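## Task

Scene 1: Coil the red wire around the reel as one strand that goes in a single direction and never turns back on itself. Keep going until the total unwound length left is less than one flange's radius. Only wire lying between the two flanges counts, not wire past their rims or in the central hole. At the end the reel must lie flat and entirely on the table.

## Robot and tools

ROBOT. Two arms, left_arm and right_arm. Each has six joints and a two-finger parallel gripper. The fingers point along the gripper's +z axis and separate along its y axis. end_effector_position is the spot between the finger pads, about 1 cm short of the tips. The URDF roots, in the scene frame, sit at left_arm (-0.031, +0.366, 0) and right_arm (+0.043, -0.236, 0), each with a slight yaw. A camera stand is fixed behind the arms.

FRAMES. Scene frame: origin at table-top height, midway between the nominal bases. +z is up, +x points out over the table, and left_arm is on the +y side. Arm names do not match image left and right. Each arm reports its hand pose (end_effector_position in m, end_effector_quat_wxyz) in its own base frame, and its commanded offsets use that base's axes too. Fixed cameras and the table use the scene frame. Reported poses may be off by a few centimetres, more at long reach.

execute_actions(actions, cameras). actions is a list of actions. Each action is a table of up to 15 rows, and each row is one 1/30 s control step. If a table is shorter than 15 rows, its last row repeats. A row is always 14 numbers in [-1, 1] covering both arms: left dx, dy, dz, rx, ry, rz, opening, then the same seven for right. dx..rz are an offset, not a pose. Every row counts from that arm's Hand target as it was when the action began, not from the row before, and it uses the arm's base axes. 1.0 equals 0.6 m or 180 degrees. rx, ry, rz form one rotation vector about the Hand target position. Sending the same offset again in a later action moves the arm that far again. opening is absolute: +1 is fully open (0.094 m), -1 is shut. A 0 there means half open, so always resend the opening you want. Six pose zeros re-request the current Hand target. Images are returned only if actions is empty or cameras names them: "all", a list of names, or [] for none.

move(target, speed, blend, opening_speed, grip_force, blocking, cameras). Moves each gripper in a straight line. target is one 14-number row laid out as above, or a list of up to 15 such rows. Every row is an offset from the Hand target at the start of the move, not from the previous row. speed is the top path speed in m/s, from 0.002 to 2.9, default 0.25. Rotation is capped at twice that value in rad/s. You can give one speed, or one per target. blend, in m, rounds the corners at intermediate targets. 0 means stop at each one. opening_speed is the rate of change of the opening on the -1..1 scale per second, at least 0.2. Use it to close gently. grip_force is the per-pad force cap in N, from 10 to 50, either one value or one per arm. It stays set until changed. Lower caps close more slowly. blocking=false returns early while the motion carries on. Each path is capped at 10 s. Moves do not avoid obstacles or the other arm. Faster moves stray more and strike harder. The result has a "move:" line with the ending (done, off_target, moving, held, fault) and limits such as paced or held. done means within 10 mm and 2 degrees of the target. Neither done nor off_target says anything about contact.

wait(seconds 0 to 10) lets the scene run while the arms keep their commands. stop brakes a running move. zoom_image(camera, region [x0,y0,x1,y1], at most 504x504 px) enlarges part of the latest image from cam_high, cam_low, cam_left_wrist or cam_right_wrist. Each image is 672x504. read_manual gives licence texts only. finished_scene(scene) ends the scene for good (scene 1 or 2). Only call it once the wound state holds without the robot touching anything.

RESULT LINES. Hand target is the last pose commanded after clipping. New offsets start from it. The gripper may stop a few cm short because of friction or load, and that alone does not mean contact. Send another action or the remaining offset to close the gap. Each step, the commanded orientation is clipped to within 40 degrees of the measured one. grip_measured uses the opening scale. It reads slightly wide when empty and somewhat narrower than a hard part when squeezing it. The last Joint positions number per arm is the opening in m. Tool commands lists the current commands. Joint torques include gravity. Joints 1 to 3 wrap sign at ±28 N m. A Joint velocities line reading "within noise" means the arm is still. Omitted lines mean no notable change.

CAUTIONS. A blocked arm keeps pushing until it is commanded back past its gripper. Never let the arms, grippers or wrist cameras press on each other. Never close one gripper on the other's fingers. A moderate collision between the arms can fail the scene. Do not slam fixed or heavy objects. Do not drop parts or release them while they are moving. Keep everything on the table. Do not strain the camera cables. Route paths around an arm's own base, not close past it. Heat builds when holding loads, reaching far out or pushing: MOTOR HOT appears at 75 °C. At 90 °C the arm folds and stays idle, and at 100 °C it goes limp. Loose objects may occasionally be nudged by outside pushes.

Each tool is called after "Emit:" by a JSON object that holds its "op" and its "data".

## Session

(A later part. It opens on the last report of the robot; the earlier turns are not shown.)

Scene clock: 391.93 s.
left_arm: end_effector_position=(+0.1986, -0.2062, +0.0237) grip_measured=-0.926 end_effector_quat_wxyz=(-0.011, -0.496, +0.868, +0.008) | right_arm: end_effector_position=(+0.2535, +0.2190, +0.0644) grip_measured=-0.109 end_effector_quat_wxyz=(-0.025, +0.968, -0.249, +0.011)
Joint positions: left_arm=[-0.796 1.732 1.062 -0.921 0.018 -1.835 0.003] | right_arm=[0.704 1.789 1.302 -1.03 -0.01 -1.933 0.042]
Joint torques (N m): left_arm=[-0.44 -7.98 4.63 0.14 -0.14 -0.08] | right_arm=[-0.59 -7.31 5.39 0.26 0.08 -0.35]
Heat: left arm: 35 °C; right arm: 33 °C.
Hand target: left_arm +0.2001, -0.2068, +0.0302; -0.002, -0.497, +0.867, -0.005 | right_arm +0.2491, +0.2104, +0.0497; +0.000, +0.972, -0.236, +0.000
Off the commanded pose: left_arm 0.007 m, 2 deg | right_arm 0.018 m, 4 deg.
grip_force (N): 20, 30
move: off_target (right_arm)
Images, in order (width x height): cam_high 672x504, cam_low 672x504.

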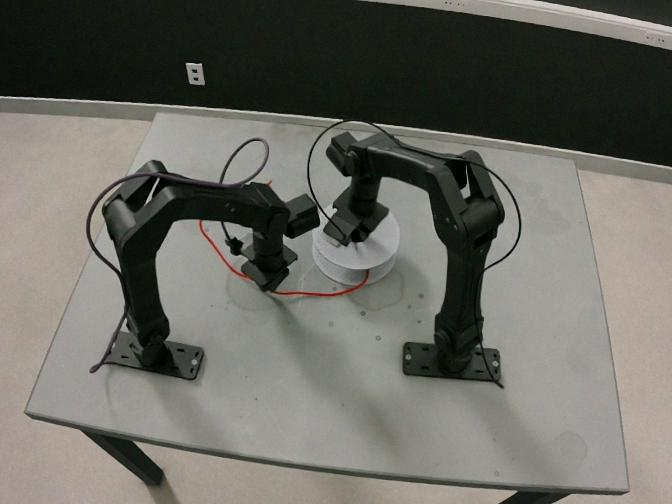

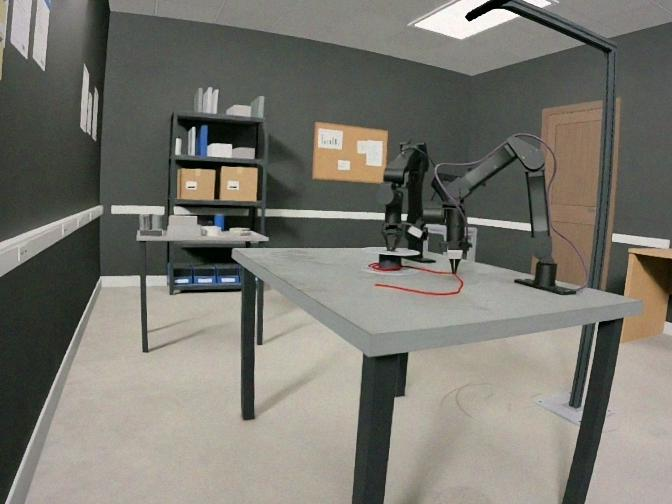

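Emit:
{"op": "move", "data": {"target": [[0,0,-0.025,0,0,0,-0.96,0,0,0,0,0,0,-0.6],[0,0,-0.025,0,0,0,-0.6,0,0,0,0,0,0,-0.6],[0.0,0.02,0.15,0,0,0,-0.6,0,0,0,0,0,-0.4,-0.6],[0.233,0.285,0.15,0,0,-0.18,-0.4,0,0,0,0,0,-0.8,-0.6],[0.233,0.285,0.15,0,0,-0.18,-0.4,0,0,0,0,0,0.82,-0.6]], "speed": [0.05,0.05,0.3,0.35,0.35], "cameras": ["cam_left_wrist","cam_high","cam_low"]}}

Emit:
{"op": "zoom_image", "data": {"camera": "cam_high", "region": [160, 130, 400, 313]}}

Emit:
{"op": "zoom_image", "data": {"camera": "cam_low", "region": [340, 210, 480, 315]}}

Scene clock: 413.83 s.
left_arm: end_effector_position=(+0.3357, -0.0368, +0.1163) grip_measured=-0.402 end_effector_quat_wxyz=(-0.006, -0.238, +0.971, -0.005) | right_arm: end_effector_position=(+0.2529, +0.2175, +0.0604) grip_measured=-0.598 end_effector_quat_wxyz=(+0.008, +0.362, +0.932, +0.020)
Joint positions: left_arm=[-0.105 1.831 1.563 -1.312 0.015 -0.585 0.028] | right_arm=[0.704 1.797 1.296 -1.026 -0.006 1.446 0.019]
Joint torques (N m): left_arm=[0.2 -6.19 8.44 -0.02 -0.05 0.06] | right_arm=[-0.62 -8.05 5.96 0.24 0.03 0.08]
Heat: left arm: 34 °C; right arm: 33 °C.
Hand target: left_arm +0.3399, -0.0357, +0.1202; -0.003, -0.236, +0.972, -0.004 | right_arm +0.2490, +0.2104, +0.0498; +0.000, +0.370, +0.929, +0.000 (not the last commanded pose)
Off the commanded pose: left_arm 0.006 m, 0 deg | right_arm 0.013 m, 17 deg.
grip_force (N): 20, 30
move: off_target (right_arm; path cut at 10 s); path passed 4 of 5 targets
Images, in order (width x height): cam_high 672x504, cam_low 672x504, cam_left_wrist 672x504.

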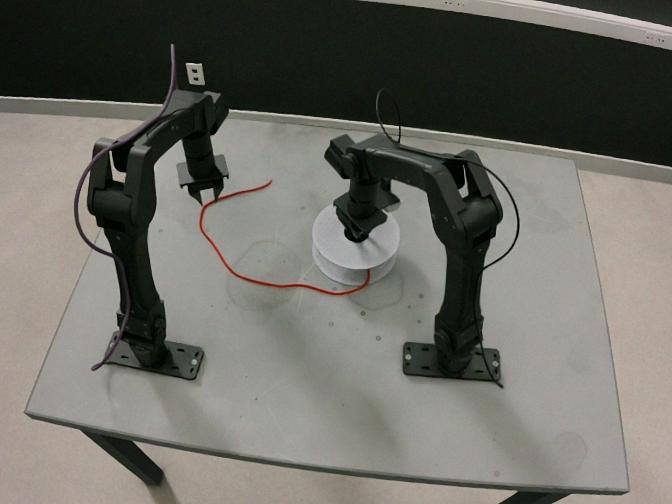

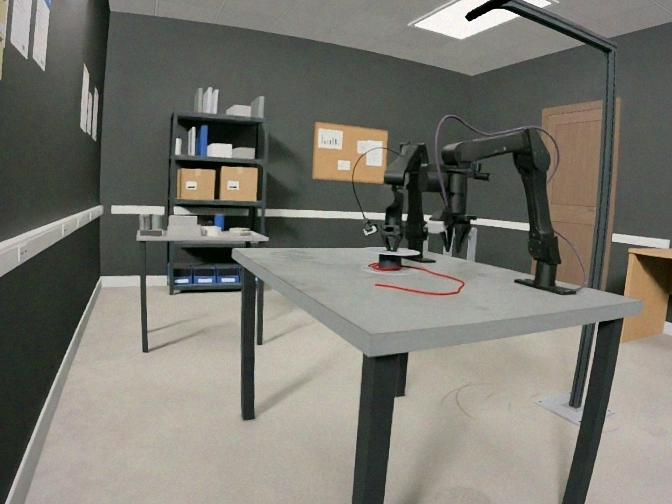

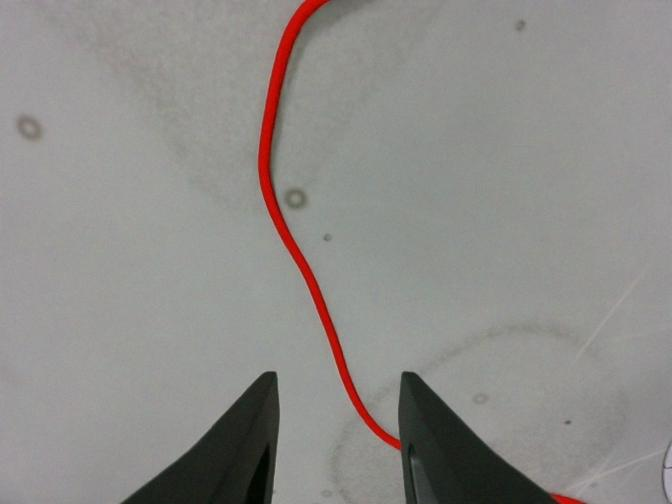

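Scaled by 2.100 from the camera's 672x504 image, which has a finer 960x720 frame.

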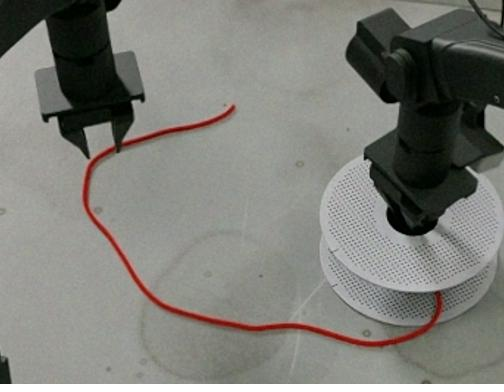

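Scaled by 3.600 from the camera's 672x504 image, which has a finer 960x720 frame.

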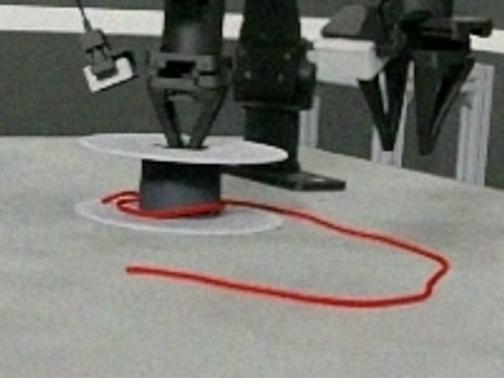

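Emit:
{"op": "move", "data": {"target": [[-0.02,0.033,-0.1,0,0,0.125,-0.4,0,0,0,0,0,0,-0.6],[-0.02,0.033,-0.19,0,0,0.125,-0.4,0,0,0,0,0,0,-0.6],[-0.02,0.033,-0.19,0,0,0.125,-0.96,0,0,0,0,0,0,-0.1]], "speed": [0.2,0.1,0.1], "opening_speed": 0.5, "cameras": ["cam_left_wrist"]}}

Scene clock: 422.33 s.
left_arm: end_effector_position=(+0.3280, -0.0200, +0.0131) grip_measured=-0.924 end_effector_quat_wxyz=(-0.003, -0.414, +0.910, -0.011) | right_arm: end_effector_position=(+0.2529, +0.2175, +0.0604) grip_measured=-0.149 end_effector_quat_wxyz=(+0.008, +0.364, +0.931, +0.020)
Joint positions: left_arm=[-0.052 1.875 1.197 -0.888 0.021 -0.907 0.004] | right_arm=[0.704 1.797 1.296 -1.026 -0.006 1.449 0.04]
Joint torques (N m): left_arm=[0.55 -5.83 4.34 0.34 -0.12 -0.07] | right_arm=[-0.54 -8.03 5.86 0.23 0.01 0.08]
Heat: left arm: 34 °C; right arm: 33 °C.
Hand target: left_arm +0.3278, -0.0159, +0.0062; -0.002, -0.421, +0.907, -0.005 | right_arm +0.2490, +0.2104, +0.0498; +0.000, +0.370, +0.929, +0.000
Off the commanded pose: left_arm 0.008 m, 1 deg | right_arm 0.013 m, 3 deg.
grip_force (N): 20, 30
move: off_target (right_arm); target 3's new opening was sent with right_arm's hand 0.013 m and 3 deg from that target
Images, in order (width x height): cam_left_wrist 672x504.

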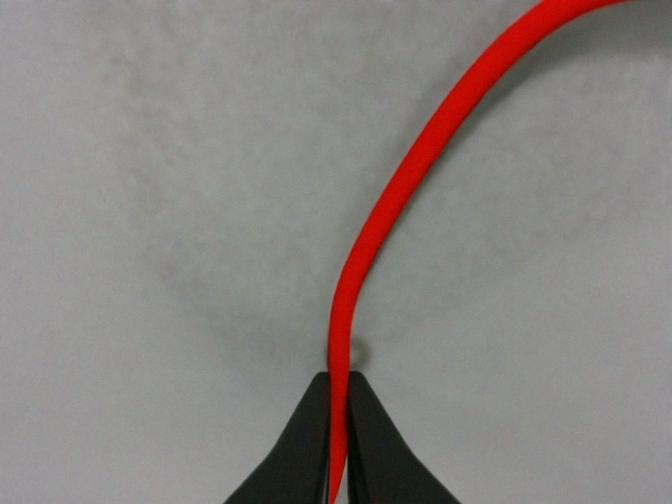

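Emit:
{"op": "move", "data": {"target": [[0,0,0.03,0,0,0,-0.96,0,0,0,0,0,0,-0.1],[-0.047,-0.07,0.03,0,0,0,-0.96,0,0,0,0,0,0.35,-0.1],[-0.094,-0.14,0.03,0,0,0,-0.96,0,0,0,0,0,0.7,-0.1],[-0.14,-0.21,0.03,0,0,0,-0.96,0,0,0,0,0,-0.95,-0.1]], "speed": [0.05,0.35,0.35,0.35], "blend": [0,0.02,0.02,0], "cameras": ["cam_high","cam_low"]}}

Emit:
{"op": "zoom_image", "data": {"camera": "cam_high", "region": [160, 130, 400, 313]}}

Emit:
{"op": "zoom_image", "data": {"camera": "cam_low", "region": [340, 210, 480, 315]}}

Scene clock: 430.23 s.
left_arm: end_effector_position=(+0.2414, -0.1409, +0.0178) grip_measured=-0.926 end_effector_quat_wxyz=(-0.017, -0.420, +0.907, +0.005) | right_arm: end_effector_position=(+0.2533, +0.2191, +0.0643) grip_measured=-0.109 end_effector_quat_wxyz=(-0.026, +0.951, -0.309, +0.009)
Joint positions: left_arm=[-0.518 1.724 1.027 -0.901 0.021 -1.386 0.003] | right_arm=[0.704 1.789 1.301 -1.03 -0.011 -1.809 0.042]
Joint torques (N m): left_arm=[-0.51 -7.87 4.56 0.16 -0.12 -0.09] | right_arm=[-0.46 -7.35 5.39 0.29 0.08 -0.39]
Heat: left arm: 34 °C; right arm: 33 °C.
Hand target: left_arm +0.2438, -0.1419, +0.0242; -0.002, -0.421, +0.907, -0.005 | right_arm +0.2490, +0.2104, +0.0497; +0.000, +0.955, -0.296, +0.000
Off the commanded pose: left_arm 0.007 m, 2 deg | right_arm 0.017 m, 3 deg.
grip_force (N): 20, 30
move: off_target (right_arm)
Images, in order (width x height): cam_high 672x504, cam_low 672x504.

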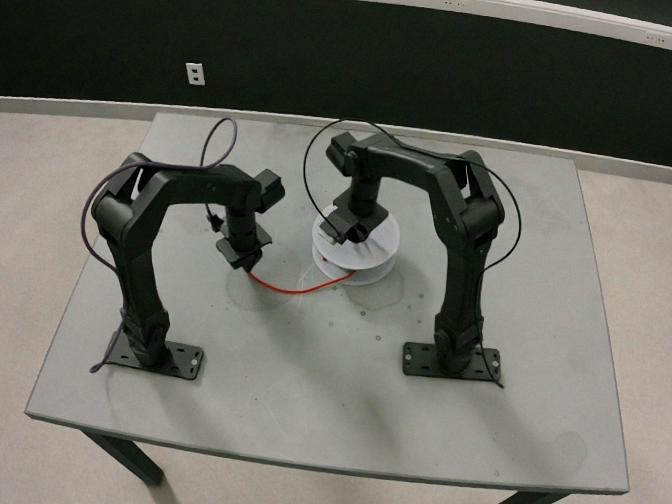

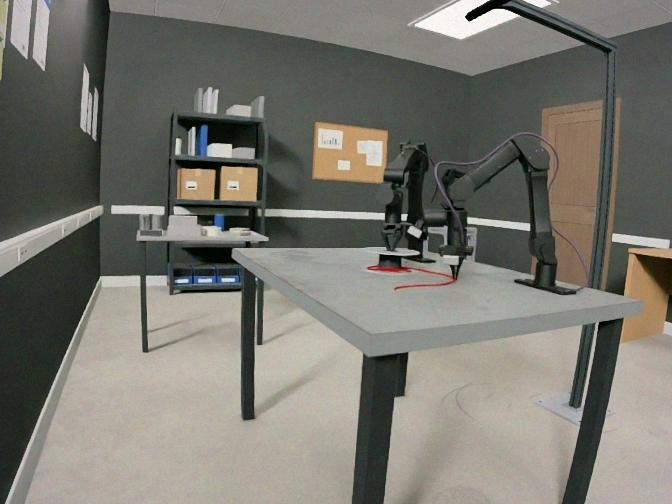

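Scaled by 2.100 from the camera's 672x504 image, which has a finer 960x720 frame.

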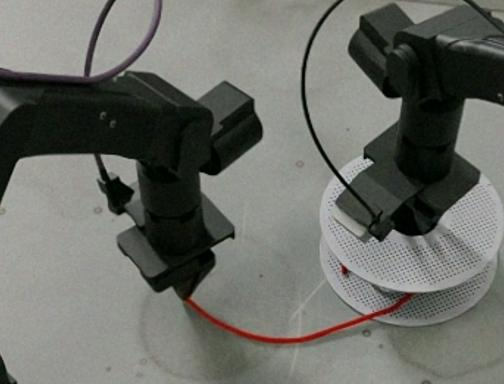

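Scaled by 3.600 from the camera's 672x504 image, which has a finer 960x720 frame.

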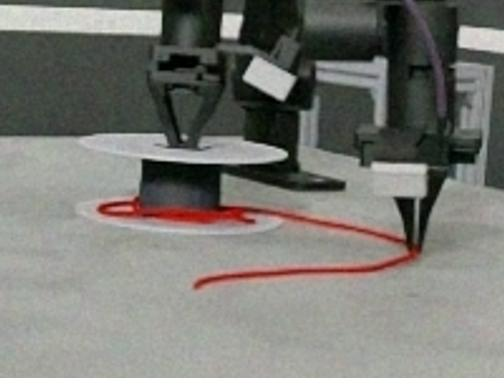

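Emit:
{"op": "move", "data": {"target": [[0,0,0,0,0,0,-0.96,0,0,0,0,0,0,-0.6],[0,0,0,0,0,0,-0.96,0,0,0,0,0,-0.36,-0.6],[0,0,0.03,0,0,0,-0.96,0,0,0,0,0,-0.72,-0.6],[0,0,0.06,0,0,0,-0.96,0,0,0,0,0,0.90,-0.6]], "speed": [0.1,0.45,0.45,0.45], "blend": [0,0.02,0.02,0]}}

Emit:
{"op": "move", "data": {"target": [[-0.0,-0.0,0.0,0,0,0,-0.96,0,0,0,0,0,0,-0.1],[-0.04,-0.06,0.0,0,0,0,-0.96,0,0,0,0,0,0.2,-0.1]], "speed": [0.1,0.3], "opening_speed": 0.5, "cameras": ["cam_high","cam_low"]}}

Emit:
{"op": "zoom_image", "data": {"camera": "cam_high", "region": [160, 130, 400, 313]}}

Emit:
{"op": "zoom_image", "data": {"camera": "cam_low", "region": [340, 210, 480, 315]}}

Scene clock: 439.43 s.
left_arm: end_effector_position=(+0.2388, -0.1394, +0.0460) grip_measured=-0.926 end_effector_quat_wxyz=(-0.017, -0.420, +0.907, +0.006) | right_arm: end_effector_position=(+0.2525, +0.2174, +0.0597) grip_measured=-0.598 end_effector_quat_wxyz=(+0.005, +0.434, +0.900, +0.020)
Joint positions: left_arm=[-0.518 1.673 1.089 -1.018 0.021 -1.386 0.003] | right_arm=[0.704 1.799 1.295 -1.027 -0.007 1.603 0.019]
Joint torques (N m): left_arm=[-0.53 -7.58 7.9 -0.13 -0.12 -0.08] | right_arm=[-0.65 -8.16 5.91 0.22 0.03 0.11]
Heat: left arm: 35 °C; right arm: 32 °C.
Hand target: left_arm +0.2438, -0.1419, +0.0601; -0.002, -0.421, +0.907, -0.005 | right_arm +0.2490, +0.2104, +0.0498; +0.000, +0.441, +0.897, +0.000
Off the commanded pose: left_arm 0.015 m, 2 deg | right_arm 0.013 m, 3 deg.
grip_force (N): 20, 30
move: off_target (left_arm, right_arm)

Scene clock: 442.57 s.
left_arm: end_effector_position=(+0.2145, -0.1745, +0.0460) grip_measured=-0.926 end_effector_quat_wxyz=(-0.016, -0.420, +0.907, +0.009) | right_arm: end_effector_position=(+0.2529, +0.2180, +0.0624) grip_measured=-0.119 end_effector_quat_wxyz=(+0.012, +0.156, +0.987, +0.020)
Joint positions: left_arm=[-0.673 1.673 1.089 -1.018 0.021 -1.54 0.003] | right_arm=[0.704 1.793 1.299 -1.03 -0.008 1.018 0.041]
Joint torques (N m): left_arm=[-0.46 -7.53 8.05 -0.11 -0.14 -0.08] | right_arm=[-0.57 -7.62 5.74 0.28 0.05 -0.36]
Heat: left arm: 35 °C; right arm: 32 °C.
Hand target: left_arm +0.2197, -0.1779, +0.0601; -0.002, -0.421, +0.907, -0.005 | right_arm +0.2490, +0.2104, +0.0497; +0.000, +0.143, +0.990, +0.000
Off the commanded pose: left_arm 0.015 m, 2 deg | right_arm 0.015 m, 3 deg.
grip_force (N): 20, 30
move: off_target (left_arm, right_arm)
Images, in order (width x height): cam_high 672x504, cam_low 672x504.

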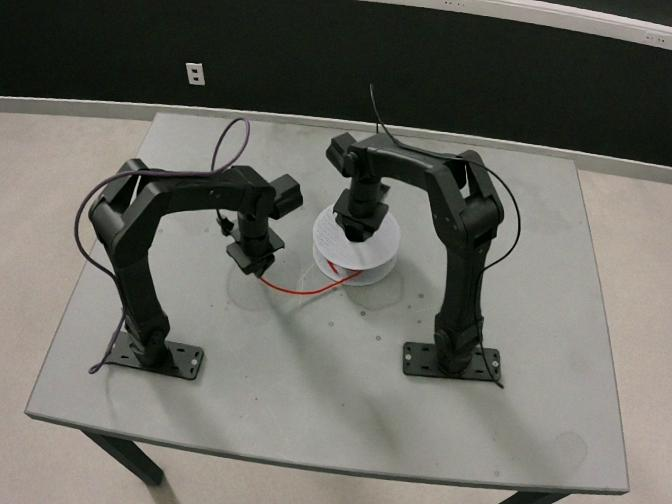

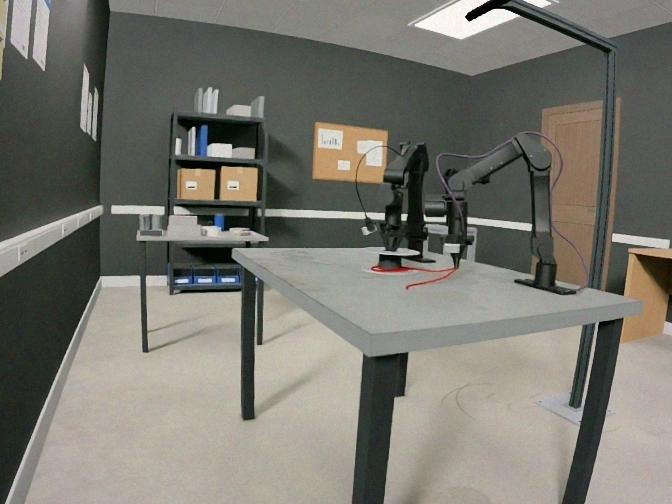

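Scaled by 2.100 from the camera's 672x504 image, which has a finer 960x720 frame.

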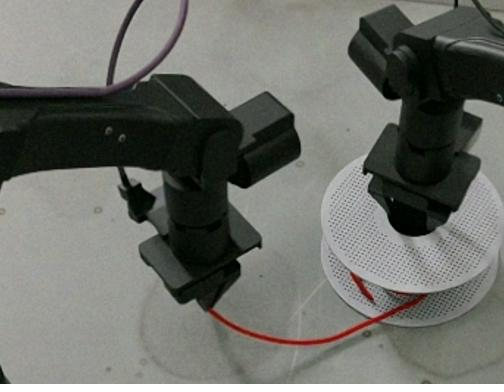

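Scaled by 3.600 from the camera's 672x504 image, which has a finer 960x720 frame.

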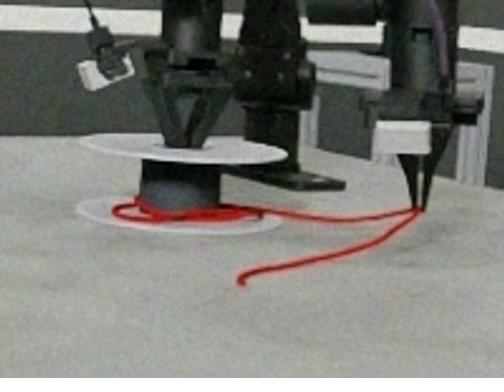

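Emit:
{"op": "move", "data": {"target": [[-0.033,-0.048,0.0,0,0,0,-0.96,0,0,0,0,0,0.45,-0.1]], "speed": [0.3], "cameras": ["cam_high","cam_low"]}}

Emit:
{"op": "zoom_image", "data": {"camera": "cam_high", "region": [160, 130, 400, 313]}}

Emit:
{"op": "zoom_image", "data": {"camera": "cam_low", "region": [340, 210, 480, 315]}}

Scene clock: 446.67 s.
left_arm: end_effector_position=(+0.1970, -0.2040, +0.0510) grip_measured=-0.926 end_effector_quat_wxyz=(-0.011, -0.421, +0.907, +0.001) | right_arm: end_effector_position=(+0.2531, +0.2190, +0.0637) grip_measured=-0.111 end_effector_quat_wxyz=(+0.025, -0.522, +0.853, +0.010)
Joint positions: left_arm=[-0.793 1.673 1.111 -1.018 0.021 -1.662 0.003] | right_arm=[0.704 1.791 1.301 -1.03 -0.012 -0.394 0.042]
Joint torques (N m): left_arm=[-0.64 -6.23 7.97 -0.1 -0.15 -0.07] | right_arm=[-0.57 -7.54 5.5 0.28 0.08 -0.4]
Heat: left arm: 35 °C; right arm: 32 °C.
Hand target: left_arm +0.2000, -0.2067, +0.0602; -0.002, -0.421, +0.907, -0.005 | right_arm +0.2489, +0.2103, +0.0497; +0.000, -0.534, +0.845, +0.000
Off the commanded pose: left_arm 0.010 m, 1 deg | right_arm 0.017 m, 3 deg.
grip_force (N): 20, 30
move: off_target (right_arm)
Images, in order (width x height): cam_high 672x504, cam_low 672x504.

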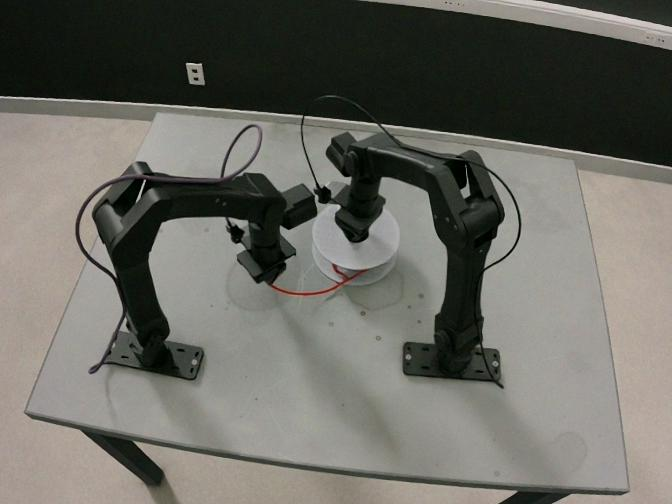

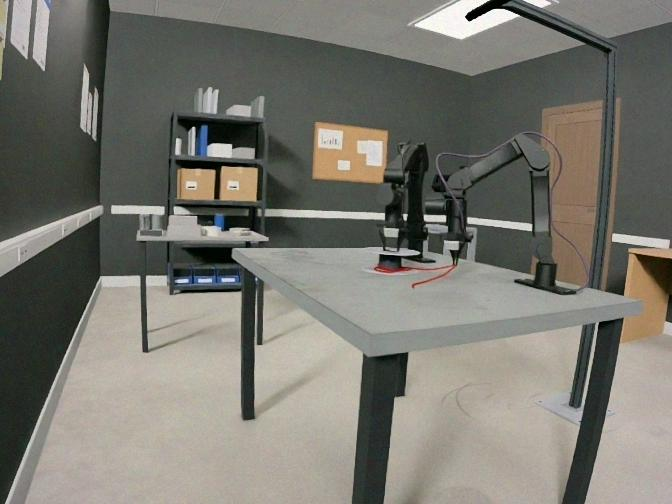

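Scaled by 2.100 from the camera's 672x504 image, which has a finer 960x720 frame.

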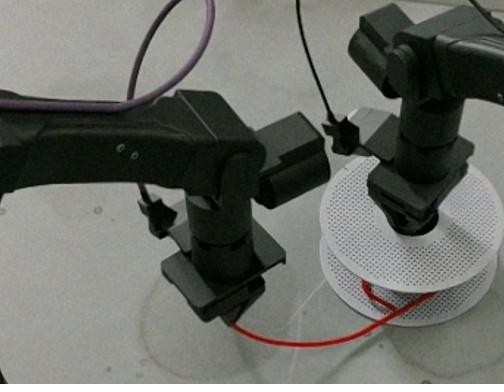

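Scaled by 3.600 from the camera's 672x504 image, which has a finer 960x720 frame.

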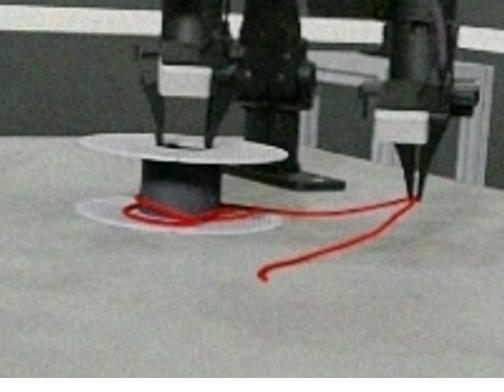

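Emit:
{"op": "move", "data": {"target": [[0,0,0.02,0,0,0,-0.96,0,0,0,0,0,0.35,-0.1]], "speed": [0.3], "cameras": ["cam_high","cam_low"]}}

Emit:
{"op": "zoom_image", "data": {"camera": "cam_high", "region": [220, 150, 400, 313]}}

Emit:
{"op": "zoom_image", "data": {"camera": "cam_low", "region": [340, 210, 480, 315]}}

Scene clock: 450.07 s.
left_arm: end_effector_position=(+0.1972, -0.2041, +0.0594) grip_measured=-0.926 end_effector_quat_wxyz=(-0.013, -0.421, +0.907, +0.005) | right_arm: end_effector_position=(+0.2531, +0.2192, +0.0642) grip_measured=-0.109 end_effector_quat_wxyz=(-0.027, +0.890, -0.455, +0.004)
Joint positions: left_arm=[-0.793 1.673 1.145 -1.062 0.021 -1.662 0.003] | right_arm=[0.704 1.789 1.301 -1.03 -0.012 -1.493 0.042]
Joint torques (N m): left_arm=[-0.62 -7.19 8.08 -0.15 -0.15 -0.07] | right_arm=[-0.57 -7.45 5.42 0.3 0.1 -0.39]
Heat: left arm: 35 °C; right arm: 32 °C.
Hand target: left_arm +0.2000, -0.2066, +0.0721; -0.002, -0.421, +0.907, -0.004 | right_arm +0.2489, +0.2104, +0.0497; +0.000, +0.897, -0.441, +0.000
Off the commanded pose: left_arm 0.013 m, 2 deg | right_arm 0.018 m, 4 deg.
grip_force (N): 20, 30
move: off_target (left_arm, right_arm)
Images, in order (width x height): cam_high 672x504, cam_low 672x504.

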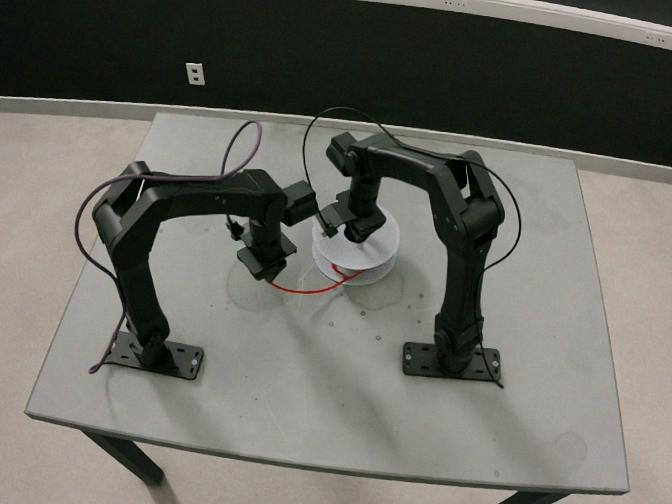

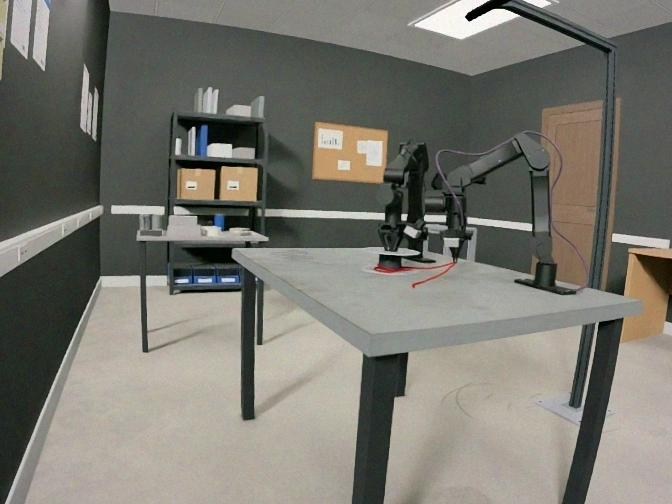

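Scaled by 2.800 from the camera's 672x504 image, which has a finer 960x720 frame.

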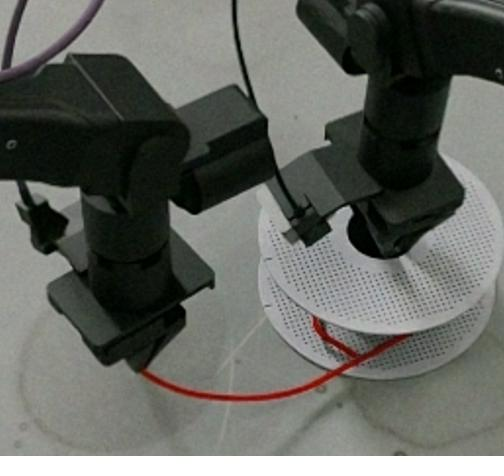

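Scaled by 3.600 from the camera's 672x504 image, which has a finer 960x720 frame.

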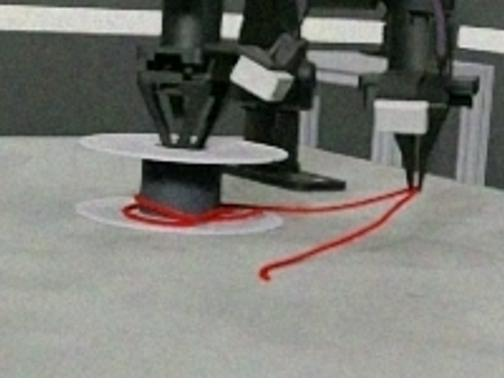

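Emit:
{"op": "move", "data": {"target": [[0.03,0.045,0.06,0,0,0,-0.96,0,0,0,0,0,0,-0.1],[0.06,0.09,0.07,0,0,0,-0.96,0,0,0,0,0,0,-0.1]], "speed": [0.1,0.05], "cameras": ["cam_high","cam_low"]}}

Emit:
{"op": "zoom_image", "data": {"camera": "cam_high", "region": [220, 150, 400, 313]}}

Emit:
{"op": "zoom_image", "data": {"camera": "cam_low", "region": [340, 210, 480, 315]}}

Scene clock: 454.70 s.
left_arm: end_effector_position=(+0.2312, -0.1542, +0.0987) grip_measured=-0.926 end_effector_quat_wxyz=(-0.017, -0.422, +0.907, +0.009) | right_arm: end_effector_position=(+0.2531, +0.2192, +0.0642) grip_measured=-0.109 end_effector_quat_wxyz=(-0.027, +0.890, -0.454, +0.005)
Joint positions: left_arm=[-0.579 1.634 1.262 -1.233 0.019 -1.449 0.003] | right_arm=[0.704 1.789 1.301 -1.03 -0.012 -1.493 0.042]
Joint torques (N m): left_arm=[0.51 -7.68 8.29 -0.13 -0.12 0.05] | right_arm=[-0.54 -7.43 5.42 0.29 0.09 -0.4]
Heat: left arm: 35 °C; right arm: 33 °C.
Hand target: left_arm +0.2360, -0.1527, +0.1141; -0.002, -0.421, +0.907, -0.005 | right_arm +0.2489, +0.2104, +0.0497; +0.000, +0.897, -0.441, +0.000
Off the commanded pose: left_arm 0.016 m, 2 deg | right_arm 0.017 m, 4 deg.
grip_force (N): 20, 30
move: off_target (left_arm, right_arm)
Images, in order (width x height): cam_high 672x504, cam_low 672x504.

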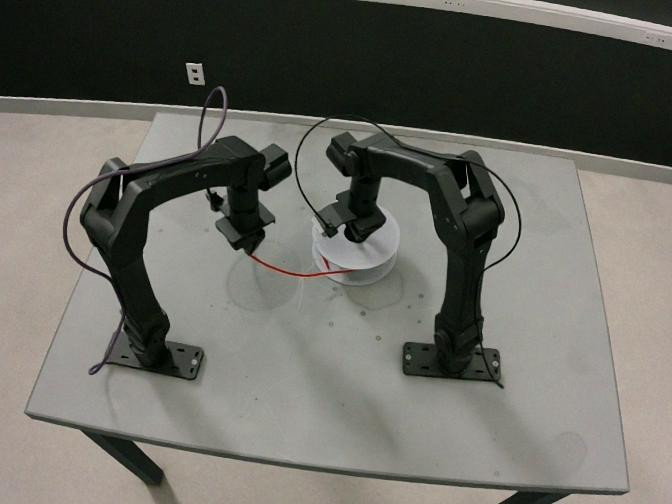

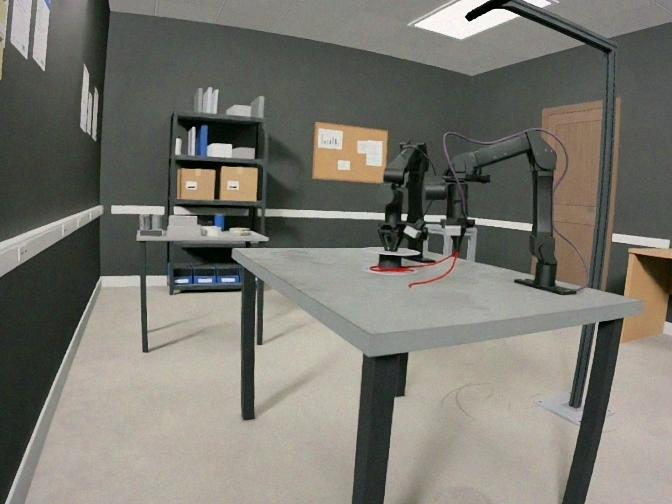

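Scaled by 2.800 from the camera's 672x504 image, which has a finer 960x720 frame.

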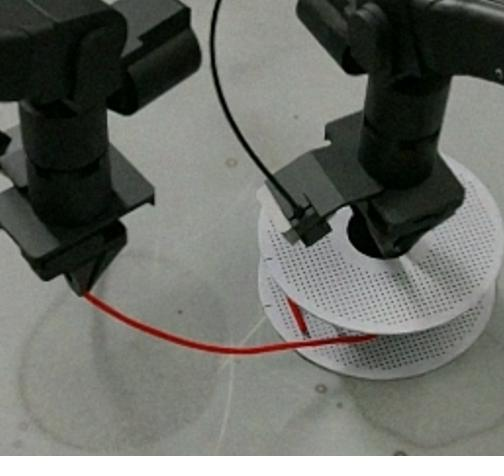

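Scaled by 3.600 from the camera's 672x504 image, which has a finer 960x720 frame.

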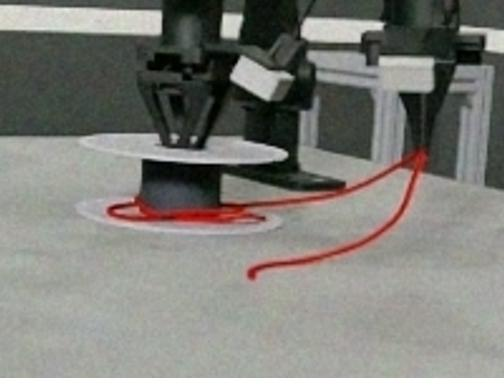

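Emit:
{"op": "move", "data": {"target": [[-0.01,-0.02,0.1,0,0,0,-0.96,0,0,0,0,0,0,-0.1],[-0.03,-0.05,0.09,0,0,0,-0.96,0,0,0,0,0,0.2,-0.1]], "speed": [0.1,0.2], "cameras": ["cam_high","cam_low"]}}

Emit:
{"op": "zoom_image", "data": {"camera": "cam_high", "region": [220, 150, 400, 313]}}

Emit:
{"op": "zoom_image", "data": {"camera": "cam_low", "region": [340, 210, 480, 315]}}

Scene clock: 459.00 s.
left_arm: end_effector_position=(+0.2178, -0.1826, +0.1650) grip_measured=-0.926 end_effector_quat_wxyz=(-0.010, -0.420, +0.907, -0.002) | right_arm: end_effector_position=(+0.2535, +0.2190, +0.0644) grip_measured=-0.109 end_effector_quat_wxyz=(-0.024, +0.983, -0.184, +0.013)
Joint positions: left_arm=[-0.689 1.63 1.523 -1.468 0.019 -1.557 0.003] | right_arm=[0.704 1.789 1.301 -1.029 -0.01 -2.067 0.042]
Joint torques (N m): left_arm=[-0.59 -5.81 6.09 0.11 -0.12 -0.02] | right_arm=[0.55 -7.46 5.37 0.3 0.29 -0.41]
Heat: left arm: 35 °C; right arm: 33 °C.
Hand target: left_arm +0.2180, -0.1827, +0.1682; -0.002, -0.421, +0.907, -0.005 | right_arm +0.2489, +0.2104, +0.0498; +0.000, +0.990, -0.142, +0.000
Off the commanded pose: left_arm 0.003 m, 1 deg | right_arm 0.018 m, 6 deg.
joint sent to its limit (right arm) — joint 6 (wrist roll), lower limit. The joint targets are off in orientation, not in position.
grip_force (N): 20, 30
move: off_target (right_arm)
Images, in order (width x height): cam_high 672x504, cam_low 672x504.

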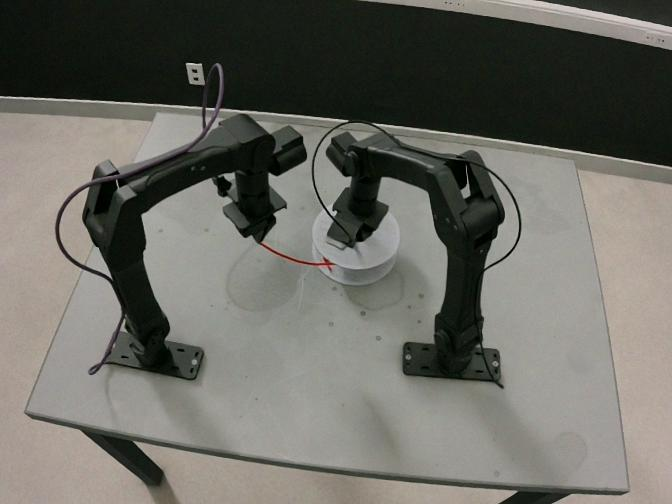

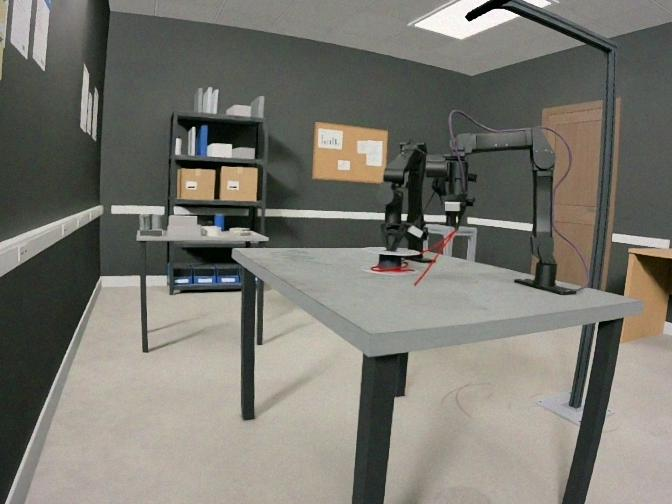

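Scaled by 2.800 from the camera's 672x504 image, which has a finer 960x720 frame.

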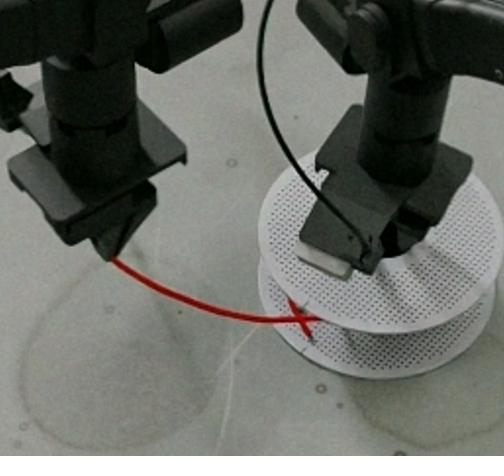

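Scaled by 3.600 from the camera's 672x504 image, which has a finer 960x720 frame.

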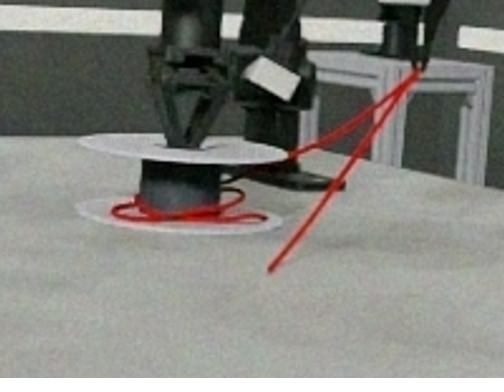

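Emit:
{"op": "move", "data": {"target": [[0,0,0,0,0,0,-0.96,0,0,0,0,0,0,-0.6],[0,0,0,0,0,0,-0.96,0,0,0,0,0,-0.4,-0.6],[0,0,0,0,0,0,-0.96,0,0,0,0,0,-0.8,-0.6],[0,0,0,0,0,0,-0.96,0,0,0,0,0,0.83,-0.6]], "speed": [0.1,0.5,0.5,0.5], "blend": [0,0.02,0.02,0]}}

Emit:
{"op": "move", "data": {"target": [[0,0,0,0,0,0,-0.96,0,0,0,0,0,0,-0.1],[-0.02,-0.03,-0.02,0,0,0,-0.96,0,0,0,0,0,0.25,-0.1]], "speed": [0.1,0.3], "opening_speed": 0.5, "cameras": ["cam_high","cam_low"]}}

Emit:
{"op": "zoom_image", "data": {"camera": "cam_high", "region": [220, 150, 400, 313]}}

Emit:
{"op": "zoom_image", "data": {"camera": "cam_low", "region": [340, 210, 480, 315]}}

Scene clock: 466.87 s.
left_arm: end_effector_position=(+0.2178, -0.1826, +0.1650) grip_measured=-0.926 end_effector_quat_wxyz=(-0.010, -0.421, +0.907, -0.002) | right_arm: end_effector_position=(+0.2538, +0.2163, +0.0597) grip_measured=-0.598 end_effector_quat_wxyz=(+0.011, +0.391, +0.920, +0.018)
Joint positions: left_arm=[-0.689 1.63 1.523 -1.468 0.019 -1.557 0.003] | right_arm=[0.705 1.798 1.294 -1.025 0.004 1.509 0.019]
Joint torques (N m): left_arm=[-0.58 -5.82 6.09 0.1 -0.12 -0.08] | right_arm=[-0.72 -8.12 5.98 0.23 -0.05 0.11]
Heat: left arm: 34 °C; right arm: 32 °C.
Hand target: left_arm +0.2180, -0.1827, +0.1682; -0.002, -0.421, +0.907, -0.005 | right_arm +0.2490, +0.2104, +0.0498; +0.000, +0.399, +0.917, +0.000
Off the commanded pose: left_arm 0.003 m, 1 deg | right_arm 0.013 m, 3 deg.
grip_force (N): 20, 30
move: off_target (right_arm)

Scene clock: 470.20 s.
left_arm: end_effector_position=(+0.2067, -0.2015, +0.1574) grip_measured=-0.926 end_effector_quat_wxyz=(-0.007, -0.420, +0.907, -0.008) | right_arm: end_effector_position=(+0.2535, +0.2183, +0.0628) grip_measured=-0.118 end_effector_quat_wxyz=(+0.016, +0.031, +0.999, +0.019)
Joint positions: left_arm=[-0.764 1.63 1.492 -1.424 0.019 -1.632 0.003] | right_arm=[0.705 1.793 1.299 -1.028 -0.006 0.766 0.041]
Joint torques (N m): left_arm=[-0.59 -5.44 5.14 0.17 -0.14 -0.08] | right_arm=[-0.68 -7.58 5.67 0.25 0.02 -0.38]
Heat: left arm: 34 °C; right arm: 32 °C.
Hand target: left_arm +0.2059, -0.2007, +0.1561; -0.002, -0.421, +0.907, -0.004 | right_arm +0.2490, +0.2103, +0.0497; -0.001, +0.017, +1.000, +0.000
Off the commanded pose: left_arm 0.002 m, 1 deg | right_arm 0.016 m, 3 deg.
grip_force (N): 20, 30
move: off_target (right_arm)
Images, in order (width x height): cam_high 672x504, cam_low 672x504.

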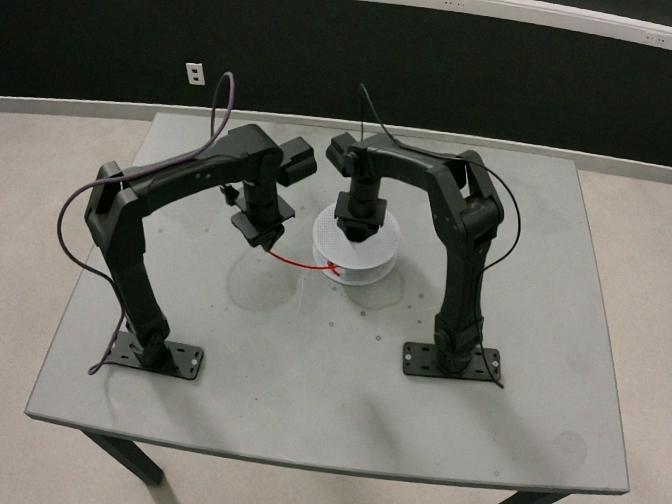

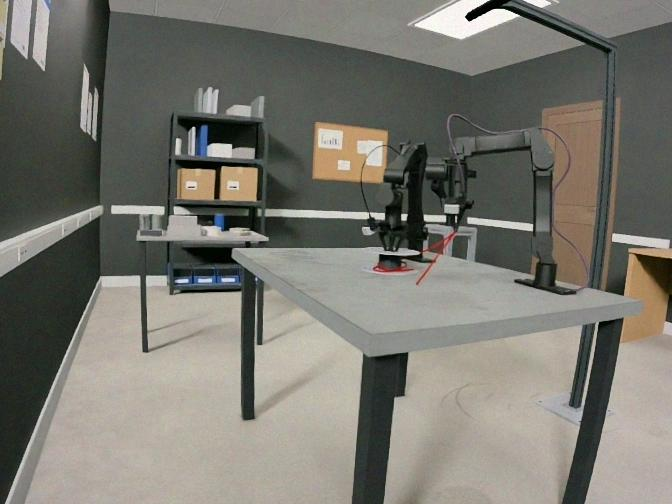

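Scaled by 2.800 from the camera's 672x504 image, which has a finer 960x720 frame.

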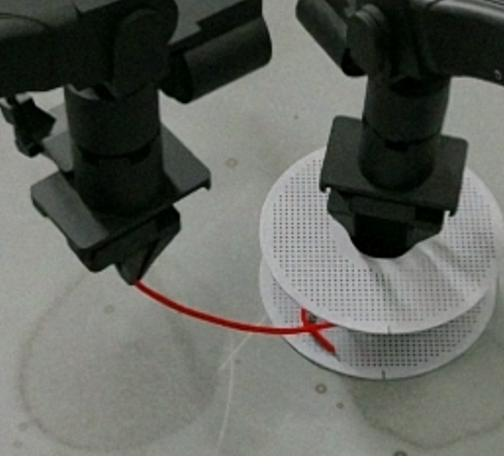

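Scaled by 3.600 from the camera's 672x504 image, which has a finer 960x720 frame.

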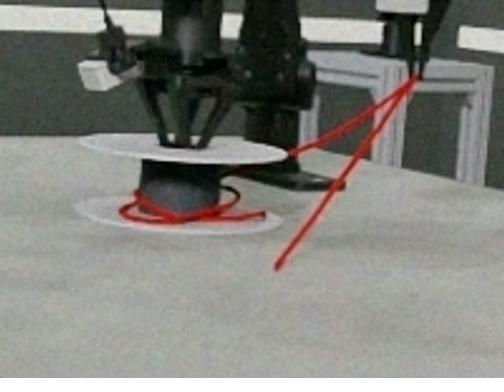

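Emit:
{"op": "move", "data": {"target": [[-0.02,-0.03,-0.16,0,0,0,-0.96,0,0,0,0,0,0.45,-0.1]], "speed": [0.3], "cameras": ["cam_high","cam_low"]}}

Emit:
{"op": "zoom_image", "data": {"camera": "cam_high", "region": [220, 150, 400, 313]}}

Emit:
{"op": "zoom_image", "data": {"camera": "cam_low", "region": [340, 210, 480, 315]}}

Scene clock: 475.47 s.
left_arm: end_effector_position=(+0.1949, -0.2197, +0.0638) grip_measured=-0.926 end_effector_quat_wxyz=(-0.007, -0.421, +0.907, -0.011) | right_arm: end_effector_position=(+0.2535, +0.2194, +0.0641) grip_measured=-0.109 end_effector_quat_wxyz=(+0.027, -0.625, +0.780, +0.006)
Joint positions: left_arm=[-0.837 1.672 1.163 -1.046 0.019 -1.705 0.003] | right_arm=[0.705 1.79 1.301 -1.028 -0.011 -0.645 0.042]
Joint torques (N m): left_arm=[-0.64 -5.01 5.05 0.22 -0.14 -0.07] | right_arm=[-0.62 -7.38 5.42 0.26 0.08 -0.43]
Heat: left arm: 33 °C; right arm: 32 °C.
Hand target: left_arm +0.1940, -0.2187, +0.0602; -0.002, -0.421, +0.907, -0.005 | right_arm +0.2490, +0.2103, +0.0497; +0.000, -0.636, +0.772, -0.001
Off the commanded pose: left_arm 0.004 m, 1 deg | right_arm 0.018 m, 4 deg.
grip_force (N): 20, 30
move: off_target (right_arm)
Images, in order (width x height): cam_high 672x504, cam_low 672x504.

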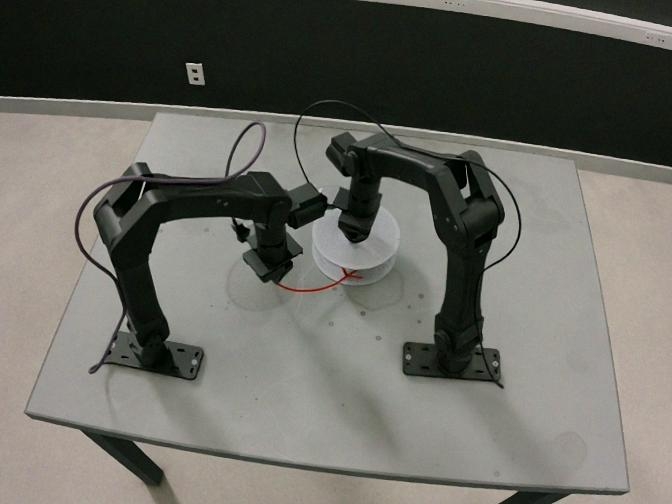

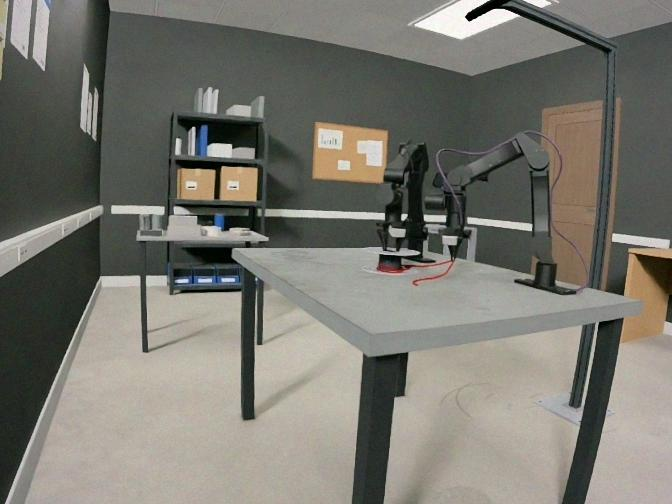

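Scaled by 2.800 from the camera's 672x504 image, which has a finer 960x720 frame.

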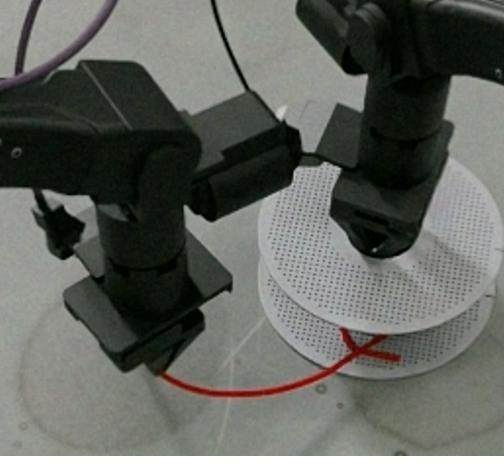

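Scaled by 3.600 from the camera's 672x504 image, which has a finer 960x720 frame.

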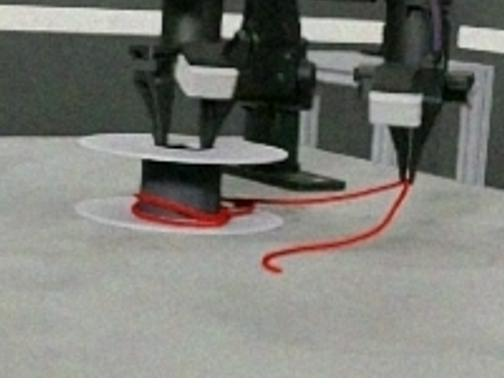

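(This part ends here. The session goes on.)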